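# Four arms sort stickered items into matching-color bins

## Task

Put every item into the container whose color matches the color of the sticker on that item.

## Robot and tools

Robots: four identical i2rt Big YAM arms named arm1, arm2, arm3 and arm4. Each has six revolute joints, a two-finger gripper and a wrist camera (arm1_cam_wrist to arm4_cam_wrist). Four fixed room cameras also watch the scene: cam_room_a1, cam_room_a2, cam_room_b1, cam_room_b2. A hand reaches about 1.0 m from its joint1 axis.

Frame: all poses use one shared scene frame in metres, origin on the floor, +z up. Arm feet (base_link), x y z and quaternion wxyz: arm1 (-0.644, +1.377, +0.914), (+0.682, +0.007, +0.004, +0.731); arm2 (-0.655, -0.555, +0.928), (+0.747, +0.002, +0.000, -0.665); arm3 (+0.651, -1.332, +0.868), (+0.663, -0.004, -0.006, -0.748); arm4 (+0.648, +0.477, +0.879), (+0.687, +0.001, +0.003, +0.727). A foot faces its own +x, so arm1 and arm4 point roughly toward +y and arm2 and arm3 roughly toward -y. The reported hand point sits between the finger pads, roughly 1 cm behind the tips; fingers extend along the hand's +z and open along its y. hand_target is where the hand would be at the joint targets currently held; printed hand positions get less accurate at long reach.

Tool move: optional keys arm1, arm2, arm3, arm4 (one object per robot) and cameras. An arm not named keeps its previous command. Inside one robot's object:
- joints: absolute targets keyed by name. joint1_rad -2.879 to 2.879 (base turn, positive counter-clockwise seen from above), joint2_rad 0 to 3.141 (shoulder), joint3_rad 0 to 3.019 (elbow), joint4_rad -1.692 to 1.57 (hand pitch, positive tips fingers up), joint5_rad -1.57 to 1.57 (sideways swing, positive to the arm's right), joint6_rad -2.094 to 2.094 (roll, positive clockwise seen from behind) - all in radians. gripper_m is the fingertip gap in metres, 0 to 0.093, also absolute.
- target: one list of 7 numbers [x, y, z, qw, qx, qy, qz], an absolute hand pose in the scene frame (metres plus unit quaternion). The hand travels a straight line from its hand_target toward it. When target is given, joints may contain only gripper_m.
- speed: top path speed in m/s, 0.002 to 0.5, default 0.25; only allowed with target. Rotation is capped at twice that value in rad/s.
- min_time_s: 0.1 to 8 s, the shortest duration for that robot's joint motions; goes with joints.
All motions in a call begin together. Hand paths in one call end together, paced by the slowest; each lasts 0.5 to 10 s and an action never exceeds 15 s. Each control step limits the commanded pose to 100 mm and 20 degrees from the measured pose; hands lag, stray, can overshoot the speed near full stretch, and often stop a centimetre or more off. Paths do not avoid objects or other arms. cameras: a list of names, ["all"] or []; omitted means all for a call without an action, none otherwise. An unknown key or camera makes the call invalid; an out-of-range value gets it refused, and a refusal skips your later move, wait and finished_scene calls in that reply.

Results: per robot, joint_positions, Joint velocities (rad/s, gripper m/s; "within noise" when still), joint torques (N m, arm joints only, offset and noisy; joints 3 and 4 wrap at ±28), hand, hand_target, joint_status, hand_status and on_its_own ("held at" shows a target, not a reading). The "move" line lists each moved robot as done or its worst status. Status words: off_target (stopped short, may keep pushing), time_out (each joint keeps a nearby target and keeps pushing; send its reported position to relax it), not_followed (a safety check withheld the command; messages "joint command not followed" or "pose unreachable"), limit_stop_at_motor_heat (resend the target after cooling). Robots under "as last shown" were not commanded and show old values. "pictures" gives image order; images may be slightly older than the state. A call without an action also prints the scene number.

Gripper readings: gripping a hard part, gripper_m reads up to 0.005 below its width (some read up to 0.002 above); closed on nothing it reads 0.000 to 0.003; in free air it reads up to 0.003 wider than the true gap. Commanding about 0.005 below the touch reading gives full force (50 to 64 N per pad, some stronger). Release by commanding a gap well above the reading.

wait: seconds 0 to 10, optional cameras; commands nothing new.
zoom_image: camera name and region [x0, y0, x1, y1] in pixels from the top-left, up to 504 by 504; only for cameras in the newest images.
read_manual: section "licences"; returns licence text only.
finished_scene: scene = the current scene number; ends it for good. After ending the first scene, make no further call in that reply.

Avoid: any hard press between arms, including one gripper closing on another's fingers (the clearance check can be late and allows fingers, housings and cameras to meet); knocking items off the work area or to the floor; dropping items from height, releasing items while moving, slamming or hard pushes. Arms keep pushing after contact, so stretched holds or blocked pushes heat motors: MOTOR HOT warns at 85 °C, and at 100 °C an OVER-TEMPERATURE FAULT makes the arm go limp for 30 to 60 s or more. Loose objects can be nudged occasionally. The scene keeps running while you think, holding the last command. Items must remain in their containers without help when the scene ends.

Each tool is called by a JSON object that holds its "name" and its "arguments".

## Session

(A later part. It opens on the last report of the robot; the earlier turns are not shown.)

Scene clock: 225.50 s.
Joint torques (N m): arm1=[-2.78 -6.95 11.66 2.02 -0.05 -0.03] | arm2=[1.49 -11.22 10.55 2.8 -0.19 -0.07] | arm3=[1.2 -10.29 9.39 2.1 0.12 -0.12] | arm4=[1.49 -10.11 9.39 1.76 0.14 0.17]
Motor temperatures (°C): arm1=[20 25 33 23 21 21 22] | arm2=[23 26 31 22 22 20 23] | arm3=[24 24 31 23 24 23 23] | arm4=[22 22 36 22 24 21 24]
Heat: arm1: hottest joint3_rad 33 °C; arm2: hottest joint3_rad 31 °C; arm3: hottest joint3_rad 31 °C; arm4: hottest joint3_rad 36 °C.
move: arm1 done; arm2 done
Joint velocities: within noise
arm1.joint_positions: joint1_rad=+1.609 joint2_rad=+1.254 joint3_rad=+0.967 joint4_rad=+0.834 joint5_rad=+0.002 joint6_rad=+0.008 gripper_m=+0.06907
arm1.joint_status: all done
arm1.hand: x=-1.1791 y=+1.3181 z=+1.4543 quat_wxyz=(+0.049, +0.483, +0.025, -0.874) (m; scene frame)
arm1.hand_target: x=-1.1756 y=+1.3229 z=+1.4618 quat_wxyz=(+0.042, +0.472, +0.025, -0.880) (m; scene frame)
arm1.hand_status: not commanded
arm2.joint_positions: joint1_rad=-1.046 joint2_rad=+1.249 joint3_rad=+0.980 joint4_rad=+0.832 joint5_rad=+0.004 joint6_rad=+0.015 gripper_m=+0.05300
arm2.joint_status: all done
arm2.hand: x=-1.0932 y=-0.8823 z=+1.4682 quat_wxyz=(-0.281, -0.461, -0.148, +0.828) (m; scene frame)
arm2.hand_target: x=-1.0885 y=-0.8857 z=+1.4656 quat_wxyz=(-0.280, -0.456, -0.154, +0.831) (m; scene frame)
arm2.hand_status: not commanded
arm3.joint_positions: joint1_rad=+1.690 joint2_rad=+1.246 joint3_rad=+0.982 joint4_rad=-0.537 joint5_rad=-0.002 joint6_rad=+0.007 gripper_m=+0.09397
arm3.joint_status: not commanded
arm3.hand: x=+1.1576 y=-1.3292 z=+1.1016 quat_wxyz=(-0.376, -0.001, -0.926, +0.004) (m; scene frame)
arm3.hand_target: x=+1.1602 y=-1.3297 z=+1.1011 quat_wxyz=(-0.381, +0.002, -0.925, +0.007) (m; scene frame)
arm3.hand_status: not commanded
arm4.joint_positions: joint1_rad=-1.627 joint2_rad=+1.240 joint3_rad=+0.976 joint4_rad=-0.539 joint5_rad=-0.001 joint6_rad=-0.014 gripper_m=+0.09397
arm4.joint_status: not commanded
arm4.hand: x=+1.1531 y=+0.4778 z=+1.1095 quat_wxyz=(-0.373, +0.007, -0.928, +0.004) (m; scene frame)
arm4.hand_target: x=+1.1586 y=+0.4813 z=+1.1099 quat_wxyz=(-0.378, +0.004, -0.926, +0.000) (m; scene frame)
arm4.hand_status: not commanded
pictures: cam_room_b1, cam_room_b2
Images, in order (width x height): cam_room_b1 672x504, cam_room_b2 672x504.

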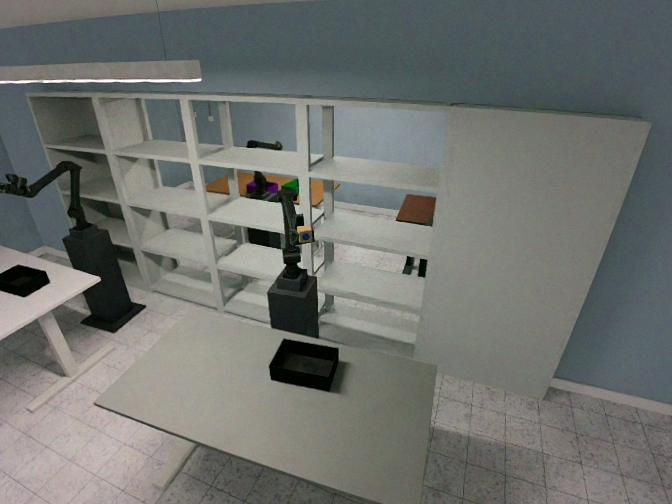

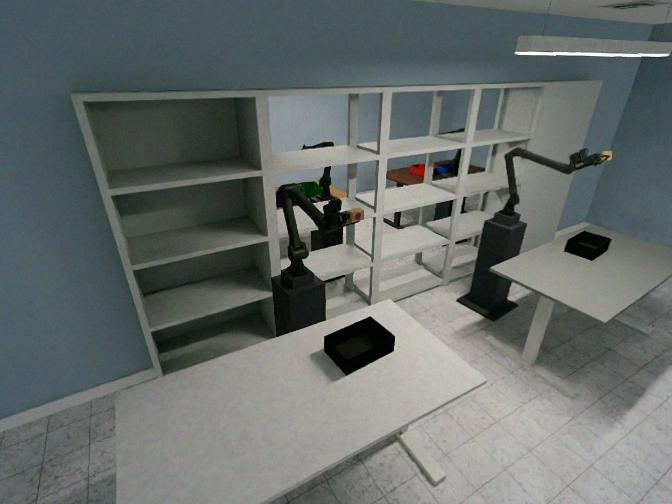

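{"name": "zoom_image", "arguments": {"camera": "cam_room_b1", "region": [280, 210, 340, 260]}}

{"name": "zoom_image", "arguments": {"camera": "cam_room_b2", "region": [320, 190, 390, 245]}}

{"name": "zoom_image", "arguments": {"camera": "cam_room_b2", "region": [570, 130, 630, 180]}}

Scaled by 8.400.

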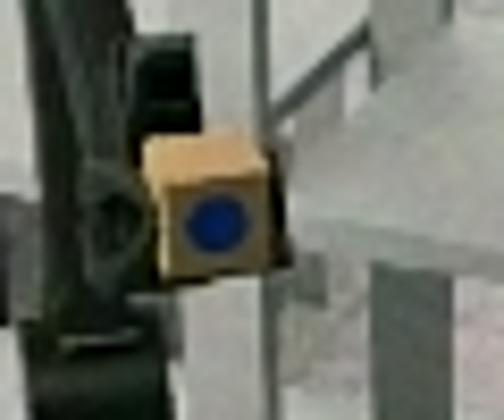

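Scaled by 7.200.

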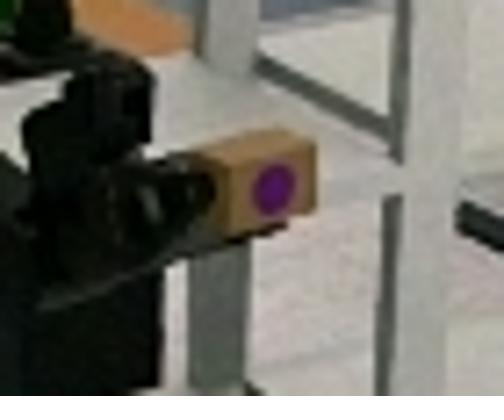

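Scaled by 8.400.

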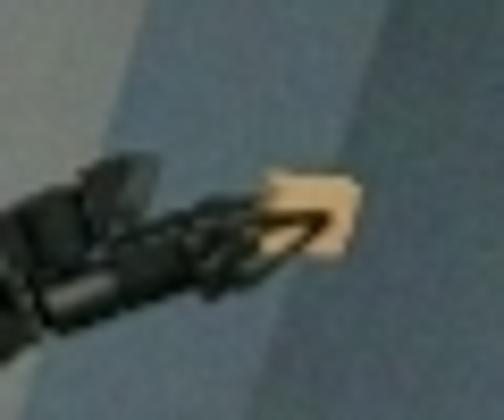

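{"name": "move", "arguments": {"arm1": {"joints": {"joint1_rad": 0.0, "joint2_rad": 0.69, "joint3_rad": 0.79, "joint4_rad": -1.1, "joint5_rad": 0, "joint6_rad": 0}, "min_time_s": 2.5}, "arm2": {"joints": {"joint1_rad": -0.1, "joint2_rad": 0.69, "joint3_rad": 0.79, "joint4_rad": -1.1, "joint5_rad": 0, "joint6_rad": 0}, "min_time_s": 2.5}, "arm3": {"joints": {"joint1_rad": 1.124}, "min_time_s": 1.5}, "arm4": {"joints": {"joint1_rad": -1.05}, "min_time_s": 1.5}, "cameras": ["arm3_cam_wrist", "arm4_cam_wrist"]}}

Scene clock: 256.33 s.
Joint torques (N m): arm1=[-2.14 0.03 11.78 0.84 0.01 -0.05] | arm2=[1.08 -3.72 10.82 1.37 -0.1 -0.07] | arm3=[0.91 -10.23 9.5 2.15 0.06 -0.1] | arm4=[0.15 -10.4 9.35 1.77 0.12 0.17]
Motor temperatures (°C): arm1=[20 24 33 23 21 21 22] | arm2=[23 26 32 22 22 20 24] | arm3=[24 24 31 23 24 23 23] | arm4=[22 23 36 22 24 21 24]
Heat: arm1: hottest joint3_rad 33 °C; arm2: hottest joint3_rad 32 °C; arm3: hottest joint3_rad 31 °C; arm4: hottest joint3_rad 36 °C.
move: arm1 done; arm2 done; arm3 done; arm4 done
Joint velocities: within noise
arm1.joint_positions: joint1_rad=+0.004 joint2_rad=+0.696 joint3_rad=+0.786 joint4_rad=-1.092 joint5_rad=+0.000 joint6_rad=+0.007 gripper_m=+0.06911
arm1.joint_status: all done
arm1.hand: x=-0.6603 y=+1.6646 z=+1.1656 quat_wxyz=(-0.186, +0.699, -0.657, -0.212) (m; scene frame)
arm1.hand_target: x=-0.6590 y=+1.6630 z=+1.1685 quat_wxyz=(-0.188, +0.699, -0.656, -0.212) (m; scene frame)
arm1.hand_status: not commanded
arm2.joint_positions: joint1_rad=-0.104 joint2_rad=+0.698 joint3_rad=+0.800 joint4_rad=-1.088 joint5_rad=+0.002 joint6_rad=+0.014 gripper_m=+0.05298
arm2.joint_status: all done
arm2.hand: x=-0.6526 y=-0.8482 z=+1.1852 quat_wxyz=(-0.206, -0.678, -0.677, +0.200) (m; scene frame)
arm2.hand_target: x=-0.6512 y=-0.8431 z=+1.1806 quat_wxyz=(-0.200, -0.673, -0.684, +0.196) (m; scene frame)
arm2.hand_status: not commanded
arm3.joint_positions: joint1_rad=+1.128 joint2_rad=+1.246 joint3_rad=+0.982 joint4_rad=-0.537 joint5_rad=-0.001 joint6_rad=+0.007 gripper_m=+0.09397
arm3.joint_status: all done
arm3.hand: x=+1.0790 y=-1.5995 z=+1.1052 quat_wxyz=(-0.364, -0.258, -0.888, +0.109) (m; scene frame)
arm3.hand_target: x=+1.0800 y=-1.6027 z=+1.1047 quat_wxyz=(-0.367, -0.257, -0.887, +0.112) (m; scene frame)
arm3.hand_status: not commanded
arm4.joint_positions: joint1_rad=-1.046 joint2_rad=+1.240 joint3_rad=+0.976 joint4_rad=-0.539 joint5_rad=-0.001 joint6_rad=-0.013 gripper_m=+0.09397
arm4.joint_status: all done
arm4.hand: x=+1.0706 y=+0.7545 z=+1.1090 quat_wxyz=(-0.357, +0.272, -0.888, -0.105) (m; scene frame)
arm4.hand_target: x=+1.0762 y=+0.7559 z=+1.1094 quat_wxyz=(-0.362, +0.264, -0.887, -0.107) (m; scene frame)
arm4.hand_status: not commanded
pictures: arm3_cam_wrist, arm4_cam_wrist
Images, in order (width x height): arm3_cam_wrist 672x504, arm4_cam_wrist 672x504.

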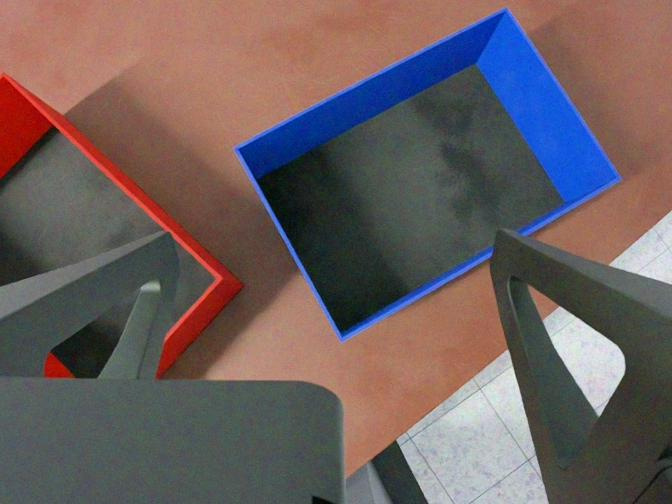

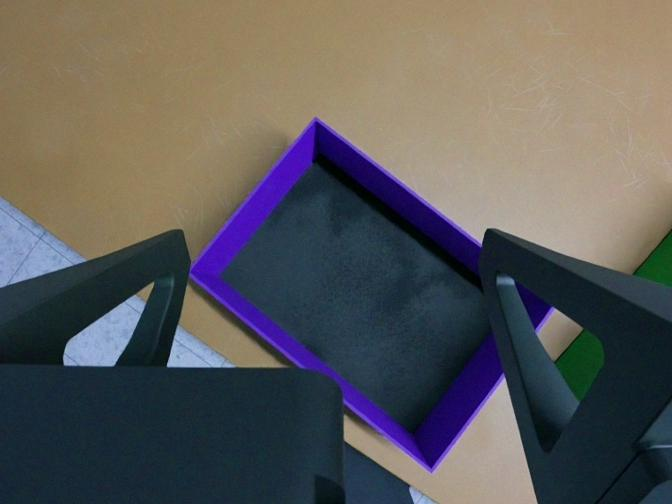

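{"name": "move", "arguments": {"arm1": {"joints": {"joint1_rad": -2.249}, "min_time_s": 2.5}, "arm2": {"joints": {"joint1_rad": 0.923}, "min_time_s": 1.5}, "arm3": {"joints": {"joint1_rad": -1.993, "joint2_rad": 0.72, "joint3_rad": 0.78, "joint4_rad": -1.08, "joint5_rad": 0, "joint6_rad": 0, "gripper_m": 0.09}, "min_time_s": 3}, "arm4": {"joints": {"joint1_rad": 0.905, "joint2_rad": 0.72, "joint3_rad": 0.78, "joint4_rad": -1.08, "joint5_rad": 0, "joint6_rad": 0, "gripper_m": 0.093}, "min_time_s": 2.5}, "cameras": ["arm1_cam_wrist", "arm2_cam_wrist"]}}

Scene clock: 292.37 s.
Joint torques (N m): arm1=[-2.14 0.38 11.81 0.94 0.03 -0.03] | arm2=[0.79 -3.6 10.84 1.39 -0.06 -0.07] | arm3=[0.56 -2.9 9.16 0.75 -0.01 -0.12] | arm4=[0.91 -3.02 9.07 0.5 0.12 0.19]
Motor temperatures (°C): arm1=[20 24 34 23 21 21 22] | arm2=[23 25 32 22 22 20 24] | arm3=[24 24 31 23 24 23 23] | arm4=[22 23 37 22 24 21 24]
Heat: arm1: hottest joint3_rad 34 °C; arm2: hottest joint3_rad 32 °C; arm3: hottest joint3_rad 31 °C; arm4: hottest joint3_rad 37 °C.
move: arm1 done; arm2 done; arm3 done; arm4 done
Joint velocities: within noise
arm1.joint_positions: joint1_rad=-2.244 joint2_rad=+0.696 joint3_rad=+0.786 joint4_rad=-1.092 joint5_rad=+0.000 joint6_rad=+0.007 gripper_m=+0.06916
arm1.joint_status: all done
arm1.hand: x=-0.4025 y=+1.2123 z=+1.1604 quat_wxyz=(-0.260, -0.288, -0.918, +0.083) (m; scene frame)
arm1.hand_target: x=-0.4047 y=+1.2119 z=+1.1634 quat_wxyz=(-0.261, -0.288, -0.918, +0.086) (m; scene frame)
arm1.hand_status: not commanded
arm2.joint_positions: joint1_rad=+0.921 joint2_rad=+0.698 joint3_rad=+0.800 joint4_rad=-1.088 joint5_rad=+0.001 joint6_rad=+0.014 gripper_m=+0.05297
arm2.joint_status: all done
arm2.hand: x=-0.4042 y=-0.7050 z=+1.1861 quat_wxyz=(-0.279, -0.259, -0.922, +0.073) (m; scene frame)
arm2.hand_target: x=-0.4082 y=-0.7017 z=+1.1815 quat_wxyz=(-0.272, -0.252, -0.926, +0.072) (m; scene frame)
arm2.hand_status: not commanded
arm3.joint_positions: joint1_rad=-1.983 joint2_rad=+0.725 joint3_rad=+0.787 joint4_rad=-1.072 joint5_rad=+0.001 joint6_rad=+0.006 gripper_m=+0.09007
arm3.joint_status: all done
arm3.hand: x=+0.3956 y=-1.1770 z=+1.1116 quat_wxyz=(+0.066, -0.927, +0.258, +0.265) (m; scene frame)
arm3.hand_target: x=+0.4001 y=-1.1764 z=+1.1081 quat_wxyz=(+0.067, -0.928, +0.260, +0.260) (m; scene frame)
arm3.hand_status: not commanded
arm4.joint_positions: joint1_rad=+0.903 joint2_rad=+0.726 joint3_rad=+0.781 joint4_rad=-1.068 joint5_rad=-0.001 joint6_rad=-0.012 gripper_m=+0.09312
arm4.joint_status: all done
arm4.hand: x=+0.4064 y=+0.6485 z=+1.1230 quat_wxyz=(-0.082, +0.918, -0.284, -0.264) (m; scene frame)
arm4.hand_target: x=+0.4091 y=+0.6462 z=+1.1225 quat_wxyz=(-0.079, +0.918, -0.289, -0.261) (m; scene frame)
arm4.hand_status: not commanded
pictures: arm1_cam_wrist, arm2_cam_wrist
Images, in order (width x height): arm1_cam_wrist 672x504, arm2_cam_wrist 672x504.

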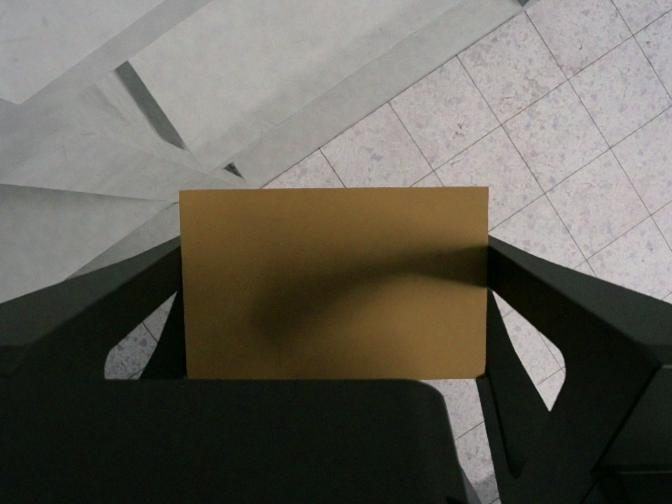

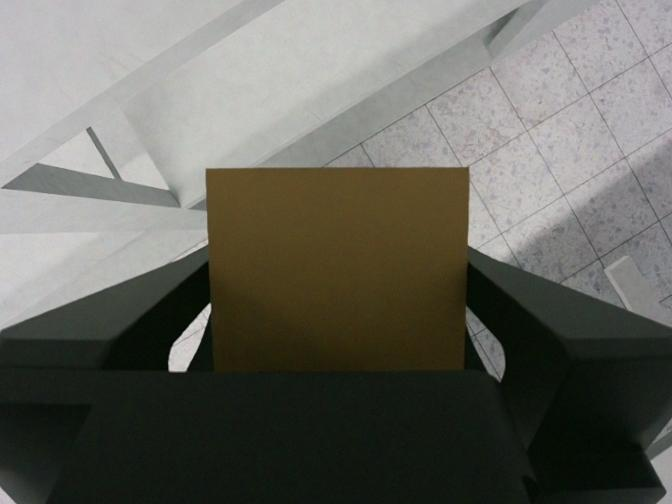

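{"name": "move", "arguments": {"arm1": {"target": [0.025, 0.917, 1.07, 0.2591, 0.2862, 0.9190, -0.0807], "speed": 0.2}, "arm2": {"target": [0.01, -0.947, 1.07, 0.2619, 0.2524, 0.9288, -0.0712], "speed": 0.2}, "cameras": ["arm3_cam_wrist", "arm4_cam_wrist"]}}

Scene clock: 309.63 s.
Joint torques (N m): arm1=[-2.08 -20.07 17.72 0.88 -0.04 -0.01] | arm2=[0.97 -22.01 16.91 1.25 0.11 -0.08] | arm3=[0.5 -2.96 9.1 0.73 0.01 -0.11] | arm4=[0.85 -2.9 9.17 0.39 0.08 0.15]
Motor temperatures (°C): arm1=[20 24 35 23 21 21 23] | arm2=[23 25 33 22 22 20 25] | arm3=[24 24 30 23 24 23 23] | arm4=[22 22 37 22 24 21 24]
Heat: arm1: hottest joint3_rad 35 °C; arm2: hottest joint3_rad 33 °C; arm3: hottest joint3_rad 30 °C; arm4: hottest joint3_rad 37 °C.
move: arm1 off_target; arm2 off_target
Joint velocities: within noise
arm1.joint_positions: joint1_rad=-2.244 joint2_rad=+2.172 joint3_rad=+2.040 joint4_rad=-0.929 joint5_rad=-0.004 joint6_rad=+0.007 gripper_m=+0.06915
arm1.joint_status: not commanded
arm1.hand: x=+0.0101 y=+0.9275 z=+1.0403 quat_wxyz=(-0.234, -0.290, -0.925, +0.073) (m; scene frame)
arm1.hand_target: x=+0.0232 y=+0.9181 z=+1.0703 quat_wxyz=(-0.260, -0.286, -0.919, +0.081) (m; scene frame)
arm1.hand_status: off_target (0.035 m and 3.1 deg from the pose sent, 0.527 m and 0.4 deg at the start)
arm2.joint_positions: joint1_rad=+0.921 joint2_rad=+2.056 joint3_rad=+1.817 joint4_rad=-0.811 joint5_rad=+0.001 joint6_rad=+0.013 gripper_m=+0.05297
arm2.joint_status: not commanded
arm2.hand: x=-0.0070 y=-0.9385 z=+1.0559 quat_wxyz=(-0.249, -0.261, -0.930, +0.065) (m; scene frame)
arm2.hand_target: x=+0.0088 y=-0.9461 z=+1.0702 quat_wxyz=(-0.263, -0.252, -0.929, +0.071) (m; scene frame)
arm2.hand_status: off_target (0.024 m and 1.9 deg from the pose sent, 0.494 m and 2.2 deg at the start)
arm3, arm4: as last shown
pictures: arm3_cam_wrist, arm4_cam_wrist
Images, in order (width x height): arm3_cam_wrist 672x504, arm4_cam_wrist 672x504.

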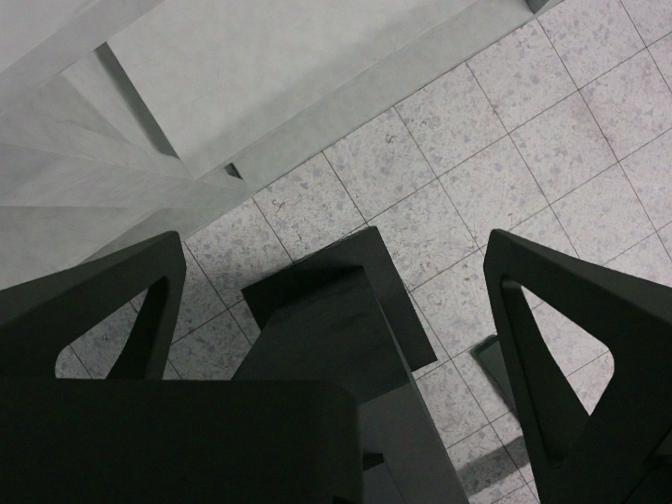

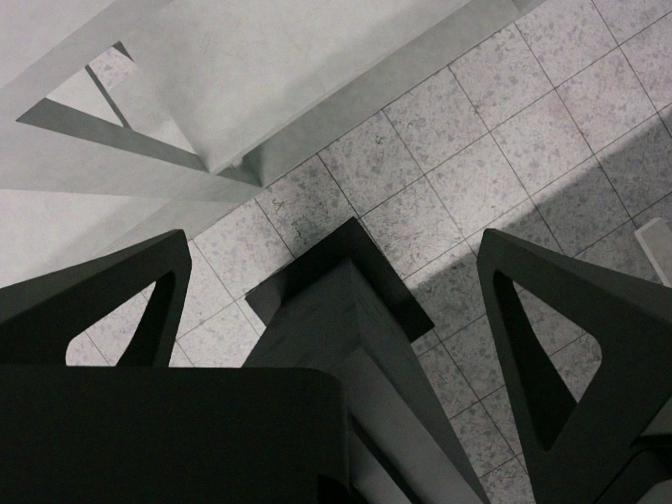

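{"name": "move", "arguments": {"arm1": {"target": [0.024, 0.918, 1.058, 0.2712, 0.2851, 0.9155, -0.0845], "speed": 0.06}, "arm2": {"target": [0.009, -0.946, 1.046, 0.2619, 0.2524, 0.9288, -0.0712], "speed": 0.06}, "cameras": ["cam_room_a1", "cam_room_a2"]}}

Scene clock: 315.33 s.
Joint torques (N m): arm1=[-2.2 -20.84 12.34 1.8 -0.01 0.02] | arm2=[1.03 -21.19 13.53 2.63 0.11 -0.08] | arm3=[0.73 -3.08 9.07 0.77 0 -0.11] | arm4=[0.73 -3.08 9.09 0.46 0.12 0.13]
Motor temperatures (°C): arm1=[20 25 37 23 21 21 23] | arm2=[23 25 34 22 22 20 25] | arm3=[24 24 30 23 24 23 23] | arm4=[22 22 38 22 24 21 24]
Heat: arm1: hottest joint3_rad 37 °C; arm2: hottest joint3_rad 34 °C; arm3: hottest joint3_rad 30 °C; arm4: hottest joint3_rad 38 °C.
move: arm1 off_target; arm2 off_target
Joint velocities: within noise
arm1.joint_positions: joint1_rad=-2.244 joint2_rad=+2.172 joint3_rad=+2.040 joint4_rad=-0.883 joint5_rad=-0.004 joint6_rad=+0.007 gripper_m=+0.06915
arm1.joint_status: not commanded
arm1.hand: x=+0.0184 y=+0.9219 z=+1.0460 quat_wxyz=(-0.255, -0.288, -0.919, +0.080) (m; scene frame)
arm1.hand_target: x=+0.0237 y=+0.9181 z=+1.0581 quat_wxyz=(-0.271, -0.285, -0.915, +0.085) (m; scene frame)
arm1.hand_status: off_target (0.014 m and 2.0 deg from the pose sent, 0.024 m and 4.6 deg at the start)
arm2.joint_positions: joint1_rad=+0.921 joint2_rad=+2.061 joint3_rad=+1.817 joint4_rad=-0.790 joint5_rad=+0.001 joint6_rad=+0.013 gripper_m=+0.05297
arm2.joint_status: not commanded
arm2.hand: x=-0.0032 y=-0.9407 z=+1.0551 quat_wxyz=(-0.256, -0.260, -0.928, +0.067) (m; scene frame)
arm2.hand_target: x=+0.0083 y=-0.9454 z=+1.0459 quat_wxyz=(-0.262, -0.252, -0.929, +0.071) (m; scene frame)
arm2.hand_status: off_target (0.016 m and 1.2 deg from the pose sent, 0.020 m and 1.9 deg at the start)
arm3, arm4: as last shown
pictures: cam_room_a1, cam_room_a2
Images, in order (width x height): cam_room_a1 672x504, cam_room_a2 672x504.

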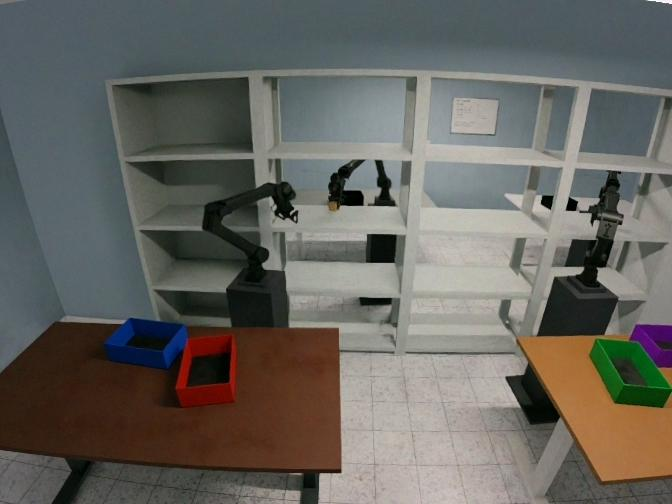

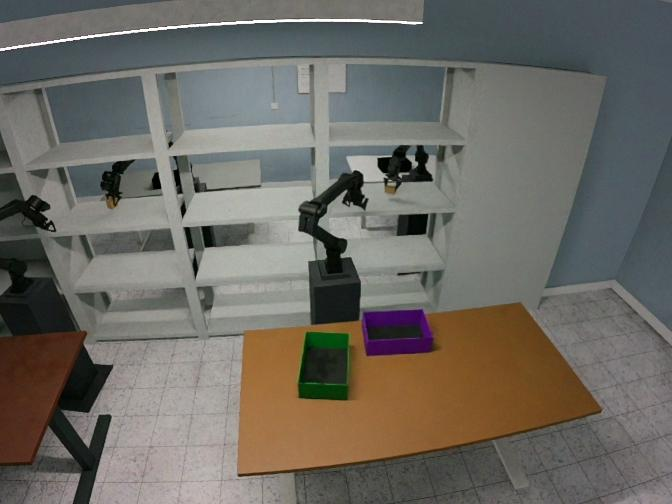

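{"name": "move", "arguments": {"arm1": {"target": [0.022, 0.919, 1.044, 0.2712, 0.2851, 0.9155, -0.0845], "speed": 0.06}, "arm2": {"target": [0.009, -0.946, 1.034, 0.2619, 0.2524, 0.9288, -0.0712], "speed": 0.06}, "cameras": []}}

Scene clock: 319.17 s.
Joint torques (N m): arm1=[-1.9 -20.89 11.78 1.84 -0.07 -0.03] | arm2=[1.08 -21.48 12.11 2.67 0.11 -0.08] | arm3=[0.56 -3.02 9.11 0.73 0 -0.11] | arm4=[1.32 -2.73 9.02 0.43 0.1 0.14]
Motor temperatures (°C): arm1=[20 25 37 23 21 21 23] | arm2=[23 26 34 22 22 20 25] | arm3=[24 24 30 23 24 23 23] | arm4=[22 22 38 22 24 21 24]
Heat: arm1: hottest joint3_rad 37 °C; arm2: hottest joint3_rad 34 °C; arm3: hottest joint3_rad 30 °C; arm4: hottest joint3_rad 38 °C.
move: arm1 done; arm2 off_target
Joint velocities: within noise
arm1.joint_positions: joint1_rad=-2.244 joint2_rad=+2.172 joint3_rad=+2.010 joint4_rad=-0.846 joint5_rad=-0.004 joint6_rad=+0.007 gripper_m=+0.06915
arm1.joint_status: not commanded
arm1.hand: x=+0.0179 y=+0.9221 z=+1.0353 quat_wxyz=(-0.258, -0.288, -0.919, +0.081) (m; scene frame)
arm1.hand_target: x=+0.0218 y=+0.9190 z=+1.0440 quat_wxyz=(-0.271, -0.285, -0.915, +0.085) (m; scene frame)
arm1.hand_status: done (0.010 m and 1.6 deg from the pose sent, 0.005 m and 2.0 deg at the start)
arm2.joint_positions: joint1_rad=+0.921 joint2_rad=+2.070 joint3_rad=+1.817 joint4_rad=-0.765 joint5_rad=+0.001 joint6_rad=+0.013 gripper_m=+0.05297
arm2.joint_status: not commanded
arm2.hand: x=+0.0015 y=-0.9434 z=+1.0514 quat_wxyz=(-0.264, -0.260, -0.926, +0.069) (m; scene frame)
arm2.hand_target: x=+0.0083 y=-0.9454 z=+1.0341 quat_wxyz=(-0.262, -0.252, -0.929, +0.071) (m; scene frame)
arm2.hand_status: off_target (0.019 m and 1.0 deg from the pose sent, 0.025 m and 1.2 deg at the start)
arm3, arm4: as last shown
pictures: none
No camera images: "cameras" was empty.

{"name": "move", "arguments": {"arm1": {"target": [0.022, 0.919, 1.035, 0.2712, 0.2851, 0.9155, -0.0845], "speed": 0.05}, "arm2": {"target": [0.009, -0.946, 1.027, 0.2619, 0.2524, 0.9288, -0.0712], "speed": 0.05}, "cameras": []}}

Scene clock: 324.27 s.
Joint torques (N m): arm1=[-2.37 -20.37 11.44 1.92 -0.03 0] | arm2=[0.91 -21.42 11.26 2.66 0.11 -0.07] | arm3=[0.44 -3.02 9.1 0.7 0 -0.1] | arm4=[1.08 -3.55 9.18 0.51 0.1 0.16]
Motor temperatures (°C): arm1=[20 26 37 23 21 21 23] | arm2=[23 26 34 22 22 20 25] | arm3=[24 24 30 23 24 23 23] | arm4=[22 22 38 22 24 21 24]
Heat: arm1: hottest joint3_rad 37 °C; arm2: hottest joint3_rad 34 °C; arm3: hottest joint3_rad 30 °C; arm4: hottest joint3_rad 38 °C.
move: arm1 done; arm2 off_target
Joint velocities: within noise
arm1.joint_positions: joint1_rad=-2.244 joint2_rad=+2.172 joint3_rad=+1.996 joint4_rad=-0.826 joint5_rad=-0.004 joint6_rad=+0.007 gripper_m=+0.06915
arm1.joint_status: not commanded
arm1.hand: x=+0.0181 y=+0.9219 z=+1.0308 quat_wxyz=(-0.261, -0.288, -0.918, +0.082) (m; scene frame)
arm1.hand_target: x=+0.0218 y=+0.9190 z=+1.0349 quat_wxyz=(-0.271, -0.285, -0.915, +0.084) (m; scene frame)
arm1.hand_status: done (0.006 m and 1.3 deg from the pose sent, 0.005 m and 1.6 deg at the start)
arm2.joint_positions: joint1_rad=+0.921 joint2_rad=+2.075 joint3_rad=+1.817 joint4_rad=-0.749 joint5_rad=+0.001 joint6_rad=+0.013 gripper_m=+0.05297
arm2.joint_status: not commanded
arm2.hand: x=+0.0042 y=-0.9450 z=+1.0503 quat_wxyz=(-0.269, -0.260, -0.925, +0.070) (m; scene frame)
arm2.hand_target: x=+0.0082 y=-0.9454 z=+1.0272 quat_wxyz=(-0.262, -0.252, -0.929, +0.071) (m; scene frame)
arm2.hand_status: off_target (0.024 m and 1.2 deg from the pose sent, 0.026 m and 1.0 deg at the start)
arm3, arm4: as last shown
pictures: none
No camera images: "cameras" was empty.

{"name": "move", "arguments": {"arm1": {"target": [0.022, 0.919, 1.027, 0.2712, 0.2851, 0.9155, -0.0845], "speed": 0.05}, "arm2": {"joints": {"joint3_rad": 1.77, "joint4_rad": -0.73}, "min_time_s": 0.8}, "cameras": []}}

Scene clock: 331.10 s.
Joint torques (N m): arm1=[-1.26 -20.6 11.73 1.88 -0.04 -0.02] | arm2=[1.03 -21.48 10.28 2.51 0.1 -0.08] | arm3=[0.62 -3.02 9.13 0.73 0 -0.12] | arm4=[1.14 -3.49 9.16 0.46 0.1 0.13]
Motor temperatures (°C): arm1=[20 27 37 23 21 21 23] | arm2=[23 26 34 22 22 20 25] | arm3=[24 24 30 23 24 23 23] | arm4=[22 22 38 22 24 21 24]
Heat: arm1: hottest joint3_rad 37 °C; arm2: hottest joint3_rad 34 °C; arm3: hottest joint3_rad 30 °C; arm4: hottest joint3_rad 38 °C.
move: arm1 done; arm2 done
Joint velocities: within noise
arm1.joint_positions: joint1_rad=-2.244 joint2_rad=+2.172 joint3_rad=+1.983 joint4_rad=-0.808 joint5_rad=-0.004 joint6_rad=+0.007 gripper_m=+0.06915
arm1.joint_status: not commanded
arm1.hand: x=+0.0182 y=+0.9218 z=+1.0267 quat_wxyz=(-0.263, -0.287, -0.917, +0.082) (m; scene frame)
arm1.hand_target: x=+0.0219 y=+0.9190 z=+1.0270 quat_wxyz=(-0.271, -0.285, -0.915, +0.085) (m; scene frame)
arm1.hand_status: done (0.005 m and 1.0 deg from the pose sent, 0.006 m and 1.3 deg at the start)
arm2.joint_positions: joint1_rad=+0.921 joint2_rad=+2.076 joint3_rad=+1.781 joint4_rad=-0.748 joint5_rad=+0.001 joint6_rad=+0.013 gripper_m=+0.05297
arm2.joint_status: all done
arm2.hand: x=-0.0053 y=-0.9393 z=+1.0315 quat_wxyz=(-0.252, -0.261, -0.930, +0.066) (m; scene frame)
arm2.hand_target: x=-0.0052 y=-0.9374 z=+1.0048 quat_wxyz=(-0.240, -0.254, -0.935, +0.065) (m; scene frame)
arm2.hand_status: not commanded
arm3, arm4: as last shown
pictures: none
No camera images: "cameras" was empty.

{"name": "move", "arguments": {"arm1": {"target": [0.022, 0.919, 1.021, 0.2712, 0.2851, 0.9155, -0.0845], "speed": 0.05}, "arm2": {"joints": {"joint3_rad": 1.757, "joint4_rad": -0.725}, "min_time_s": 0.6}, "cameras": ["cam_room_a1", "cam_room_a2"]}}

Scene clock: 339.20 s.
Joint torques (N m): arm1=[-2.14 -19.37 11.59 1.94 -0.06 -0.05] | arm2=[0.97 -21.3 10.19 2.63 0.11 -0.08] | arm3=[0.67 -3.08 9.13 0.76 0 -0.11] | arm4=[1.26 -2.9 9.1 0.5 0.1 0.17]
Motor temperatures (°C): arm1=[20 27 37 23 21 21 23] | arm2=[23 26 34 22 22 20 25] | arm3=[24 24 30 23 24 23 23] | arm4=[21 22 38 22 24 21 24]
Heat: arm1: hottest joint3_rad 37 °C; arm2: hottest joint3_rad 34 °C; arm3: hottest joint3_rad 30 °C; arm4: hottest joint3_rad 38 °C.
move: arm1 done; arm2 done
Joint velocities: within noise
arm1.joint_positions: joint1_rad=-2.244 joint2_rad=+2.172 joint3_rad=+1.974 joint4_rad=-0.795 joint5_rad=-0.004 joint6_rad=+0.007 gripper_m=+0.06915
arm1.joint_status: not commanded
arm1.hand: x=+0.0182 y=+0.9218 z=+1.0236 quat_wxyz=(-0.265, -0.287, -0.917, +0.083) (m; scene frame)
arm1.hand_target: x=+0.0218 y=+0.9190 z=+1.0209 quat_wxyz=(-0.271, -0.285, -0.915, +0.084) (m; scene frame)
arm1.hand_status: done (0.005 m and 0.8 deg from the pose sent, 0.008 m and 1.0 deg at the start)
arm2.joint_positions: joint1_rad=+0.921 joint2_rad=+2.076 joint3_rad=+1.768 joint4_rad=-0.747 joint5_rad=+0.001 joint6_rad=+0.013 gripper_m=+0.05297
arm2.joint_status: all done
arm2.hand: x=-0.0087 y=-0.9373 z=+1.0254 quat_wxyz=(-0.247, -0.261, -0.931, +0.064) (m; scene frame)
arm2.hand_target: x=-0.0083 y=-0.9356 z=+0.9989 quat_wxyz=(-0.236, -0.254, -0.936, +0.064) (m; scene frame)
arm2.hand_status: not commanded
arm3, arm4: as last shown
pictures: cam_room_a1, cam_room_a2
Images, in order (width x height): cam_room_a1 672x504, cam_room_a2 672x504.

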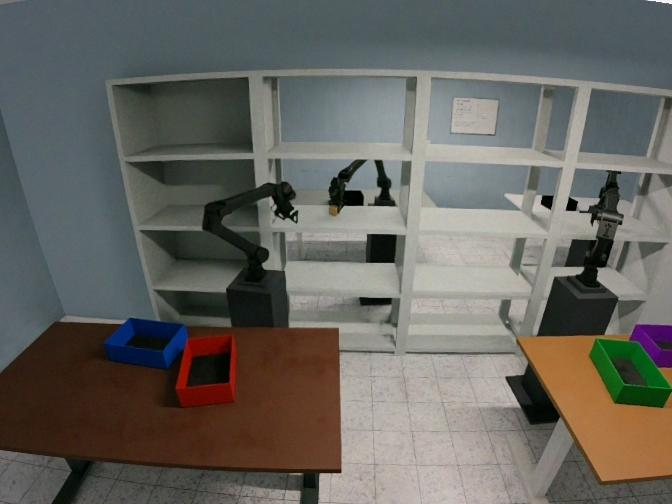

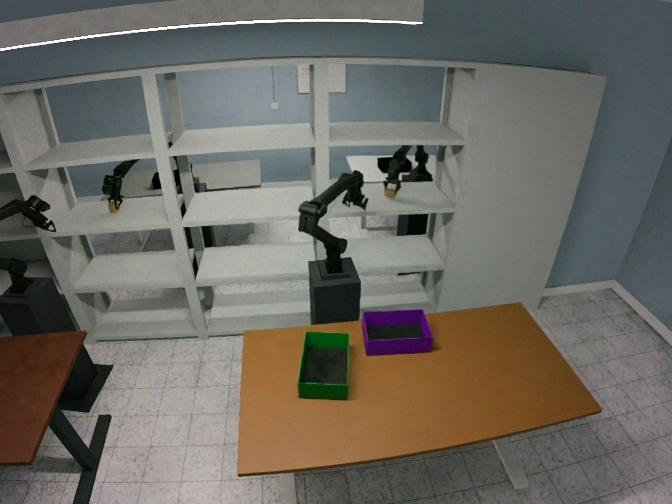

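{"name": "zoom_image", "arguments": {"camera": "cam_room_a2", "region": [360, 160, 430, 215]}}

{"name": "zoom_image", "arguments": {"camera": "cam_room_a1", "region": [305, 180, 375, 235]}}

Scaled by 7.200.

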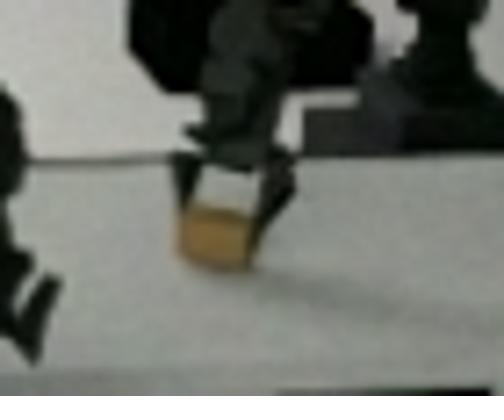

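Scaled by 7.200.

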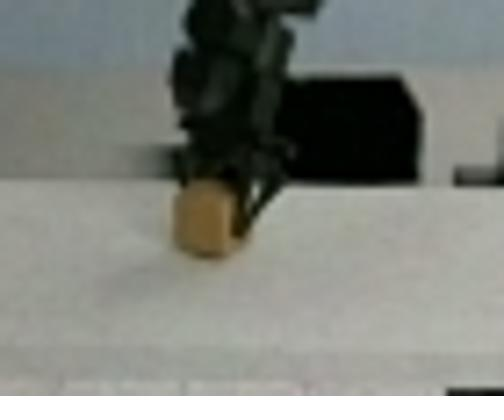

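{"name": "move", "arguments": {"arm1": {"target": [0.022, 0.919, 1.015, 0.2712, 0.2851, 0.9155, -0.0845], "speed": 0.05}, "arm2": {"joints": {"joint3_rad": 1.748, "joint4_rad": -0.71}, "min_time_s": 0.6}, "cameras": []}}

Scene clock: 345.33 s.
Joint torques (N m): arm1=[-2.08 -19.72 11.73 1.94 -0.02 -0.01] | arm2=[1.14 -21.3 10.15 2.59 0.11 -0.08] | arm3=[0.56 -3.08 9.1 0.7 -0.01 -0.11] | arm4=[1.14 -2.96 9.07 0.39 0.12 0.13]
Motor temperatures (°C): arm1=[20 27 37 23 21 21 23] | arm2=[23 26 34 22 22 20 25] | arm3=[24 24 30 23 24 23 23] | arm4=[21 22 38 22 24 21 24]
Heat: arm1: hottest joint3_rad 37 °C; arm2: hottest joint3_rad 34 °C; arm3: hottest joint3_rad 30 °C; arm4: hottest joint3_rad 38 °C.
move: arm1 done; arm2 done
Joint velocities: within noise
arm1.joint_positions: joint1_rad=-2.244 joint2_rad=+2.172 joint3_rad=+1.964 joint4_rad=-0.782 joint5_rad=-0.004 joint6_rad=+0.007 gripper_m=+0.06915
arm1.joint_status: not commanded
arm1.hand: x=+0.0183 y=+0.9217 z=+1.0208 quat_wxyz=(-0.267, -0.287, -0.916, +0.083) (m; scene frame)
arm1.hand_target: x=+0.0218 y=+0.9190 z=+1.0150 quat_wxyz=(-0.271, -0.285, -0.915, +0.085) (m; scene frame)
arm1.hand_status: done (0.007 m and 0.6 deg from the pose sent, 0.010 m and 0.8 deg at the start)
arm2.joint_positions: joint1_rad=+0.921 joint2_rad=+2.076 joint3_rad=+1.759 joint4_rad=-0.730 joint5_rad=+0.001 joint6_rad=+0.013 gripper_m=+0.05297
arm2.joint_status: all done
arm2.hand: x=-0.0082 y=-0.9376 z=+1.0231 quat_wxyz=(-0.250, -0.261, -0.930, +0.065) (m; scene frame)
arm2.hand_target: x=-0.0081 y=-0.9357 z=+0.9965 quat_wxyz=(-0.239, -0.254, -0.935, +0.065) (m; scene frame)
arm2.hand_status: not commanded
arm3, arm4: as last shown
pictures: none
No camera images: "cameras" was empty.

{"name": "move", "arguments": {"arm1": {"target": [0.022, 0.919, 1.009, 0.2712, 0.2851, 0.9155, -0.0845], "speed": 0.05}, "arm2": {"joints": {"joint3_rad": 1.738, "joint4_rad": -0.7}, "min_time_s": 0.6}, "cameras": []}}

Scene clock: 349.10 s.
Joint torques (N m): arm1=[-1.9 -18.96 11.45 1.89 0.04 0.03] | arm2=[0.97 -21.13 9.96 2.56 0.11 -0.07] | arm3=[0.73 -3.02 9.13 0.76 0 -0.11] | arm4=[0.85 -3.19 9.11 0.42 0.11 0.16]
Motor temperatures (°C): arm1=[20 28 37 23 21 21 23] | arm2=[23 26 34 22 22 20 25] | arm3=[24 24 30 23 24 23 23] | arm4=[21 22 38 22 24 21 24]
Heat: arm1: hottest joint3_rad 37 °C; arm2: hottest joint3_rad 34 °C; arm3: hottest joint3_rad 30 °C; arm4: hottest joint3_rad 38 °C.
move: arm1 done; arm2 done
Joint velocities: within noise
arm1.joint_positions: joint1_rad=-2.244 joint2_rad=+2.174 joint3_rad=+1.956 joint4_rad=-0.769 joint5_rad=-0.004 joint6_rad=+0.007 gripper_m=+0.06915
arm1.joint_status: not commanded
arm1.hand: x=+0.0184 y=+0.9216 z=+1.0171 quat_wxyz=(-0.268, -0.287, -0.916, +0.084) (m; scene frame)
arm1.hand_target: x=+0.0218 y=+0.9190 z=+1.0090 quat_wxyz=(-0.271, -0.285, -0.915, +0.085) (m; scene frame)
arm1.hand_status: done (0.009 m and 0.4 deg from the pose sent, 0.013 m and 0.6 deg at the start)
arm2.joint_positions: joint1_rad=+0.921 joint2_rad=+2.076 joint3_rad=+1.751 joint4_rad=-0.720 joint5_rad=+0.001 joint6_rad=+0.013 gripper_m=+0.05297
arm2.joint_status: all done
arm2.hand: x=-0.0084 y=-0.9375 z=+1.0207 quat_wxyz=(-0.252, -0.260, -0.930, +0.066) (m; scene frame)
arm2.hand_target: x=-0.0093 y=-0.9350 z=+0.9930 quat_wxyz=(-0.239, -0.254, -0.935, +0.065) (m; scene frame)
arm2.hand_status: not commanded
arm3.joint_positions: joint1_rad=-1.983 joint2_rad=+0.725 joint3_rad=+0.787 joint4_rad=-1.072 joint5_rad=+0.001 joint6_rad=+0.006 gripper_m=+0.09007
arm3.joint_status: not commanded
arm3.hand: x=+0.3956 y=-1.1770 z=+1.1116 quat_wxyz=(+0.066, -0.927, +0.258, +0.265) (m; scene frame)
arm3.hand_target: x=+0.4001 y=-1.1764 z=+1.1081 quat_wxyz=(+0.067, -0.928, +0.260, +0.260) (m; scene frame)
arm3.hand_status: not commanded
arm4.joint_positions: joint1_rad=+0.903 joint2_rad=+0.726 joint3_rad=+0.781 joint4_rad=-1.068 joint5_rad=-0.001 joint6_rad=-0.012 gripper_m=+0.09312
arm4.joint_status: not commanded
arm4.hand: x=+0.4064 y=+0.6485 z=+1.1230 quat_wxyz=(-0.082, +0.918, -0.284, -0.264) (m; scene frame)
arm4.hand_target: x=+0.4091 y=+0.6462 z=+1.1225 quat_wxyz=(-0.079, +0.918, -0.289, -0.261) (m; scene frame)
arm4.hand_status: not commanded
pictures: none
No camera images: "cameras" was empty.

{"name": "move", "arguments": {"arm1": {"target": [0.022, 0.919, 1.004, 0.2712, 0.2851, 0.9155, -0.0845], "speed": 0.05}, "arm2": {"joints": {"joint3_rad": 1.728, "joint4_rad": -0.69}, "min_time_s": 0.6}, "cameras": []}}

Scene clock: 359.90 s.
Joint torques (N m): arm1=[-1.73 -18.84 11.33 1.98 0.01 0.05] | arm2=[1.03 -21.25 9.5 2.55 0.09 -0.07] | arm3=[0.67 -3.08 9.1 0.7 0.01 -0.11] | arm4=[0.85 -2.61 9.1 0.46 0.09 0.13]
Motor temperatures (°C): arm1=[20 27 37 23 21 21 23] | arm2=[23 26 34 22 22 20 25] | arm3=[24 23 30 23 24 23 23] | arm4=[21 22 38 22 24 21 24]
Heat: arm1: hottest joint3_rad 37 °C; arm2: hottest joint3_rad 34 °C; arm3: hottest joint3_rad 30 °C; arm4: hottest joint3_rad 38 °C.
move: arm1 off_target; arm2 done
Joint velocities: within noise
arm1.joint_positions: joint1_rad=-2.244 joint2_rad=+2.174 joint3_rad=+1.951 joint4_rad=-0.758 joint5_rad=-0.004 joint6_rad=+0.007 gripper_m=+0.06915
arm1.joint_status: not commanded
arm1.hand: x=+0.0190 y=+0.9211 z=+1.0153 quat_wxyz=(-0.271, -0.287, -0.915, +0.085) (m; scene frame)
arm1.hand_target: x=+0.0217 y=+0.9191 z=+1.0042 quat_wxyz=(-0.271, -0.285, -0.915, +0.085) (m; scene frame)
arm1.hand_status: off_target (0.012 m and 0.2 deg from the pose sent, 0.014 m and 0.4 deg at the start)
arm2.joint_positions: joint1_rad=+0.921 joint2_rad=+2.076 joint3_rad=+1.746 joint4_rad=-0.708 joint5_rad=+0.001 joint6_rad=+0.012 gripper_m=+0.05297
arm2.joint_status: all done
arm2.hand: x=-0.0078 y=-0.9379 z=+1.0198 quat_wxyz=(-0.255, -0.260, -0.929, +0.067) (m; scene frame)
arm2.hand_target: x=-0.0106 y=-0.9343 z=+0.9893 quat_wxyz=(-0.239, -0.254, -0.935, +0.065) (m; scene frame)
arm2.hand_status: not commanded
arm3, arm4: as last shown
pictures: none
No camera images: "cameras" was empty.

{"name": "move", "arguments": {"arm1": {"target": [0.022, 0.919, 0.999, 0.2712, 0.2851, 0.9155, -0.0845], "speed": 0.05}, "arm2": {"joints": {"joint3_rad": 1.715, "joint4_rad": -0.675}, "min_time_s": 0.6}, "cameras": []}}

Scene clock: 365.63 s.
Joint torques (N m): arm1=[-2.08 -18.67 10.92 1.95 0 0] | arm2=[0.97 -21.19 8.85 2.56 0.05 -0.06] | arm3=[0.56 -2.9 9.16 0.76 0.01 -0.11] | arm4=[0.97 -3.37 9.09 0.44 0.11 0.18]
Motor temperatures (°C): arm1=[20 27 37 23 21 21 23] | arm2=[23 26 34 22 22 20 25] | arm3=[24 23 30 23 24 23 23] | arm4=[21 22 38 22 24 21 24]
Heat: arm1: hottest joint3_rad 37 °C; arm2: hottest joint3_rad 34 °C; arm3: hottest joint3_rad 30 °C; arm4: hottest joint3_rad 38 °C.
move: arm1 off_target; arm2 done
Joint velocities: within noise
arm1.joint_positions: joint1_rad=-2.244 joint2_rad=+2.175 joint3_rad=+1.947 joint4_rad=-0.747 joint5_rad=-0.005 joint6_rad=+0.007 gripper_m=+0.06915
arm1.joint_status: not commanded
arm1.hand: x=+0.0201 y=+0.9205 z=+1.0148 quat_wxyz=(-0.274, -0.286, -0.914, +0.085) (m; scene frame)
arm1.hand_target: x=+0.0215 y=+0.9192 z=+0.9989 quat_wxyz=(-0.271, -0.285, -0.915, +0.084) (m; scene frame)
arm1.hand_status: off_target (0.016 m and 0.4 deg from the pose sent, 0.017 m and 0.2 deg at the start)
arm2.joint_positions: joint1_rad=+0.921 joint2_rad=+2.076 joint3_rad=+1.741 joint4_rad=-0.694 joint5_rad=+0.002 joint6_rad=+0.012 gripper_m=+0.05297
arm2.joint_status: all done
arm2.hand: x=-0.0068 y=-0.9386 z=+1.0189 quat_wxyz=(-0.259, -0.260, -0.928, +0.068) (m; scene frame)
arm2.hand_target: x=-0.0118 y=-0.9335 z=+0.9850 quat_wxyz=(-0.240, -0.254, -0.935, +0.065) (m; scene frame)
arm2.hand_status: not commanded
arm3, arm4: as last shown
pictures: none
No camera images: "cameras" was empty.

{"name": "move", "arguments": {"arm1": {"joints": {"gripper_m": 0.09}}, "arm2": {"joints": {"gripper_m": 0.085}}, "cameras": ["arm1_cam_wrist", "arm2_cam_wrist"]}}

Scene clock: 372.77 s.
Joint torques (N m): arm1=[-1.55 -18.9 10.92 1.89 0 -0.01] | arm2=[0.91 -21.07 9.98 2.43 0.05 -0.07] | arm3=[0.62 -2.9 9.13 0.75 -0.01 -0.11] | arm4=[1.26 -3.08 9.24 0.53 0.11 0.16]
Motor temperatures (°C): arm1=[20 26 36 23 21 21 23] | arm2=[23 26 34 22 22 20 25] | arm3=[24 23 30 23 24 23 23] | arm4=[21 22 38 22 24 21 24]
Heat: arm1: hottest joint3_rad 36 °C; arm2: hottest joint3_rad 34 °C; arm3: hottest joint3_rad 30 °C; arm4: hottest joint3_rad 38 °C.
move: arm1 done; arm2 done
Joint velocities: within noise
arm1.joint_positions: joint1_rad=-2.244 joint2_rad=+2.176 joint3_rad=+1.947 joint4_rad=-0.746 joint5_rad=-0.005 joint6_rad=+0.007 gripper_m=+0.08996
arm1.joint_status: all done
arm1.hand: x=+0.0202 y=+0.9205 z=+1.0136 quat_wxyz=(-0.274, -0.286, -0.914, +0.085) (m; scene frame)
arm1.hand_target: x=+0.0216 y=+0.9192 z=+0.9991 quat_wxyz=(-0.271, -0.285, -0.915, +0.084) (m; scene frame)
arm1.hand_status: not commanded
arm2.joint_positions: joint1_rad=+0.921 joint2_rad=+2.076 joint3_rad=+1.727 joint4_rad=-0.691 joint5_rad=+0.002 joint6_rad=+0.012 gripper_m=+0.08494
arm2.joint_status: all done
arm2.hand: x=-0.0104 y=-0.9365 z=+1.0125 quat_wxyz=(-0.254, -0.260, -0.929, +0.067) (m; scene frame)
arm2.hand_target: x=-0.0118 y=-0.9335 z=+0.9850 quat_wxyz=(-0.240, -0.254, -0.935, +0.065) (m; scene frame)
arm2.hand_status: not commanded
arm3, arm4: as last shown
pictures: arm1_cam_wrist, arm2_cam_wrist
Images, in order (width x height): arm1_cam_wrist 672x504, arm2_cam_wrist 672x504.

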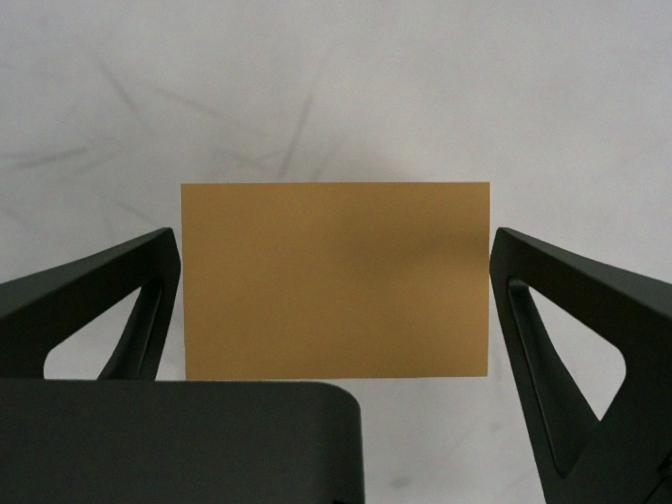

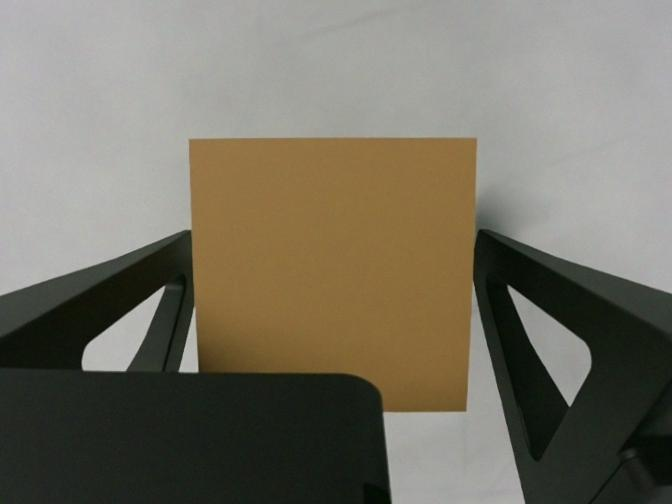

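{"name": "move", "arguments": {"arm1": {"target": [-0.024, 0.949, 1.10, 0.2712, 0.2851, 0.9155, -0.0845], "speed": 0.1, "joints": {"gripper_m": 0.093}}, "arm2": {"target": [-0.052, -0.912, 1.10, 0.2619, 0.2524, 0.9288, -0.0712], "speed": 0.1, "joints": {"gripper_m": 0.092}}, "cameras": ["arm1_cam_wrist", "arm2_cam_wrist"]}}

Scene clock: 381.17 s.
Joint torques (N m): arm1=[-2.32 -20.25 11.25 1.01 -0.05 -0.08] | arm2=[0.85 -22.24 10.07 1.29 0 -0.05] | arm3=[0.5 -3.02 9.11 0.76 0 -0.11] | arm4=[0.79 -2.78 9.07 0.54 0.1 0.19]
Motor temperatures (°C): arm1=[20 27 36 23 21 21 23] | arm2=[23 26 33 22 22 20 25] | arm3=[24 23 30 23 24 23 23] | arm4=[21 22 38 22 24 21 24]
Heat: arm1: hottest joint3_rad 36 °C; arm2: hottest joint3_rad 33 °C; arm3: hottest joint3_rad 30 °C; arm4: hottest joint3_rad 38 °C.
move: arm1 off_target; arm2 done
Joint velocities: within noise
arm1.joint_positions: joint1_rad=-2.244 joint2_rad=+2.000 joint3_rad=+1.849 joint4_rad=-0.843 joint5_rad=-0.006 joint6_rad=+0.009 gripper_m=+0.09294
arm1.joint_status: all done
arm1.hand: x=-0.0200 y=+0.9490 z=+1.0846 quat_wxyz=(-0.265, -0.288, -0.916, +0.082) (m; scene frame)
arm1.hand_target: x=-0.0240 y=+0.9489 z=+1.0997 quat_wxyz=(-0.271, -0.285, -0.915, +0.084) (m; scene frame)
arm1.hand_status: off_target (0.016 m and 0.8 deg from the pose sent, 0.101 m and 0.4 deg at the start)
arm2.joint_positions: joint1_rad=+0.921 joint2_rad=+1.882 joint3_rad=+1.656 joint4_rad=-0.774 joint5_rad=+0.002 joint6_rad=+0.009 gripper_m=+0.09191
arm2.joint_status: all done
arm2.hand: x=-0.0452 y=-0.9164 z=+1.1039 quat_wxyz=(-0.272, -0.258, -0.924, +0.072) (m; scene frame)
arm2.hand_target: x=-0.0518 y=-0.9120 z=+1.1002 quat_wxyz=(-0.262, -0.252, -0.929, +0.071) (m; scene frame)
arm2.hand_status: done (0.009 m and 1.4 deg from the pose sent, 0.100 m and 1.4 deg at the start)
arm3, arm4: as last shown
pictures: arm1_cam_wrist, arm2_cam_wrist
Images, in order (width x height): arm1_cam_wrist 672x504, arm2_cam_wrist 672x504.

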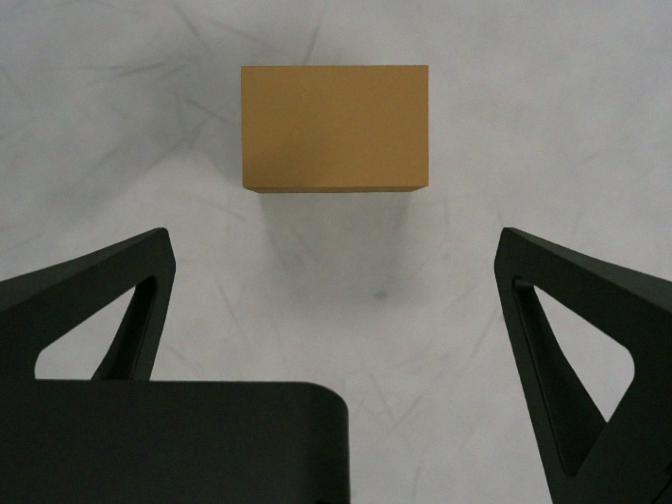

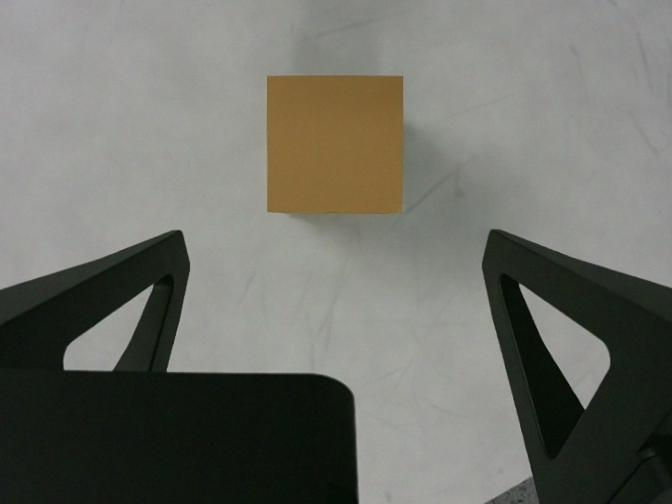

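{"name": "move", "arguments": {"arm1": {"target": [-0.405, 1.211, 1.095, 0.2429, 0.2891, 0.9227, -0.0761], "speed": 0.2}, "arm2": {"target": [-0.4136, -0.697, 1.095, 0.2578, 0.2534, 0.9297, -0.0703], "speed": 0.2}, "arm3": {"target": [-0.033, -0.956, 1.106, 0.0626, -0.9372, 0.2337, 0.2511], "speed": 0.2}, "arm4": {"target": [0.000, 0.959, 1.092, 0.0746, -0.9249, 0.2784, 0.2478], "speed": 0.2}, "cameras": ["arm3_cam_wrist", "arm4_cam_wrist"]}}

Scene clock: 403.13 s.
Joint torques (N m): arm1=[-2.61 0.44 11.88 0.81 -0.11 -0.04] | arm2=[1.49 -2.84 10.58 1.29 0.17 0.05] | arm3=[2.43 -24 14.46 0.58 -0.02 -0.13] | arm4=[0.21 -25 13.14 0.46 -0.08 -0.06]
Motor temperatures (°C): arm1=[20 28 36 23 21 21 22] | arm2=[23 28 34 22 22 20 24] | arm3=[24 24 30 23 24 23 23] | arm4=[21 22 39 22 24 21 24]
Heat: arm1: hottest joint3_rad 36 °C; arm2: hottest joint3_rad 34 °C; arm3: hottest joint3_rad 30 °C; arm4: hottest joint3_rad 39 °C.
move: arm1 done; arm2 done; arm3 off_target; arm4 off_target
Joint velocities: within noise
arm1.joint_positions: joint1_rad=-2.245 joint2_rad=+0.720 joint3_rad=+0.633 joint4_rad=-0.947 joint5_rad=-0.009 joint6_rad=+0.002 gripper_m=+0.09294
arm1.joint_status: not commanded
arm1.hand: x=-0.4025 y=+1.2130 z=+1.0949 quat_wxyz=(-0.247, -0.287, -0.922, +0.076) (m; scene frame)
arm1.hand_target: x=-0.4050 y=+1.2111 z=+1.0949 quat_wxyz=(-0.243, -0.289, -0.923, +0.076) (m; scene frame)
arm1.hand_status: done (0.003 m and 0.5 deg from the pose sent, 0.466 m and 2.8 deg at the start)
arm2.joint_positions: joint1_rad=+0.923 joint2_rad=+0.690 joint3_rad=+0.586 joint4_rad=-0.899 joint5_rad=+0.005 joint6_rad=+0.009 gripper_m=+0.09191
arm2.joint_status: not commanded
arm2.hand: x=-0.4093 y=-0.7018 z=+1.1032 quat_wxyz=(-0.270, -0.257, -0.925, +0.073) (m; scene frame)
arm2.hand_target: x=-0.4135 y=-0.6971 z=+1.0951 quat_wxyz=(-0.258, -0.253, -0.930, +0.070) (m; scene frame)
arm2.hand_status: done (0.010 m and 1.6 deg from the pose sent, 0.429 m and 1.8 deg at the start)
arm3.joint_positions: joint1_rad=-1.962 joint2_rad=+2.084 joint3_rad=+2.130 joint4_rad=-1.120 joint5_rad=+0.007 joint6_rad=-0.005 gripper_m=+0.09007
arm3.joint_status: not commanded
arm3.hand: x=-0.0171 y=-0.9517 z=+1.0881 quat_wxyz=(+0.060, -0.939, +0.245, +0.235) (m; scene frame)
arm3.hand_target: x=-0.0319 y=-0.9567 z=+1.1060 quat_wxyz=(+0.063, -0.937, +0.234, +0.252) (m; scene frame)
arm3.hand_status: off_target (0.024 m and 2.3 deg from the pose sent, 0.482 m and 3.4 deg at the start)
arm4.joint_positions: joint1_rad=+0.880 joint2_rad=+2.185 joint3_rad=+2.241 joint4_rad=-1.122 joint5_rad=-0.020 joint6_rad=-0.039 gripper_m=+0.09312
arm4.joint_status: not commanded
arm4.hand: x=+0.0051 y=+0.9480 z=+1.0859 quat_wxyz=(-0.071, +0.926, -0.282, -0.241) (m; scene frame)
arm4.hand_target: x=+0.0006 y=+0.9585 z=+1.0921 quat_wxyz=(-0.075, +0.925, -0.278, -0.249) (m; scene frame)
arm4.hand_status: off_target (0.014 m and 1.0 deg from the pose sent, 0.512 m and 2.2 deg at the start)
pictures: arm3_cam_wrist, arm4_cam_wrist
Images, in order (width x height): arm3_cam_wrist 672x504, arm4_cam_wrist 672x504.

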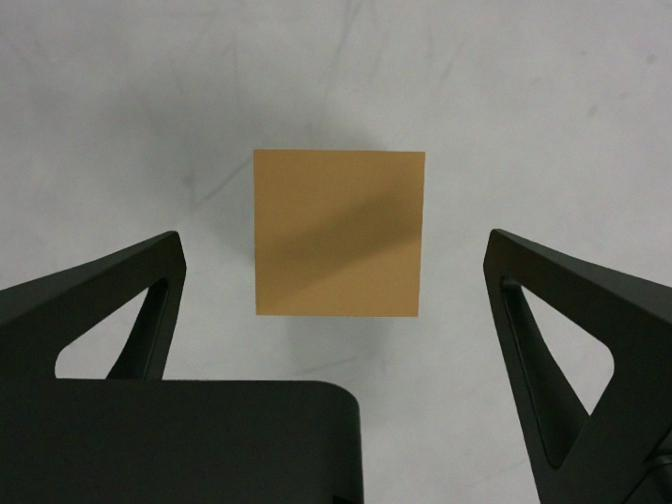

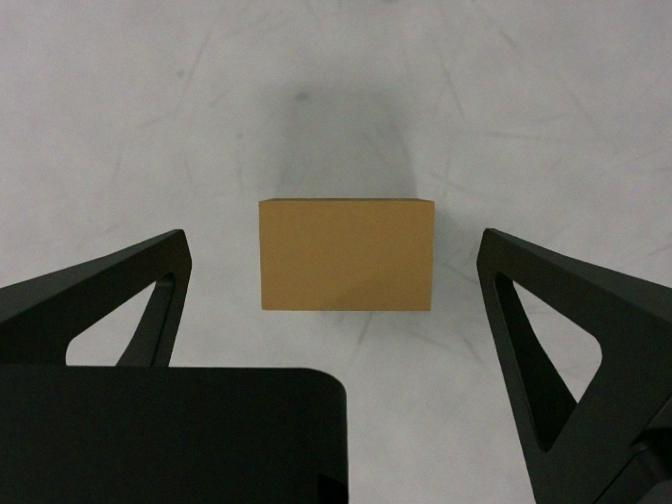

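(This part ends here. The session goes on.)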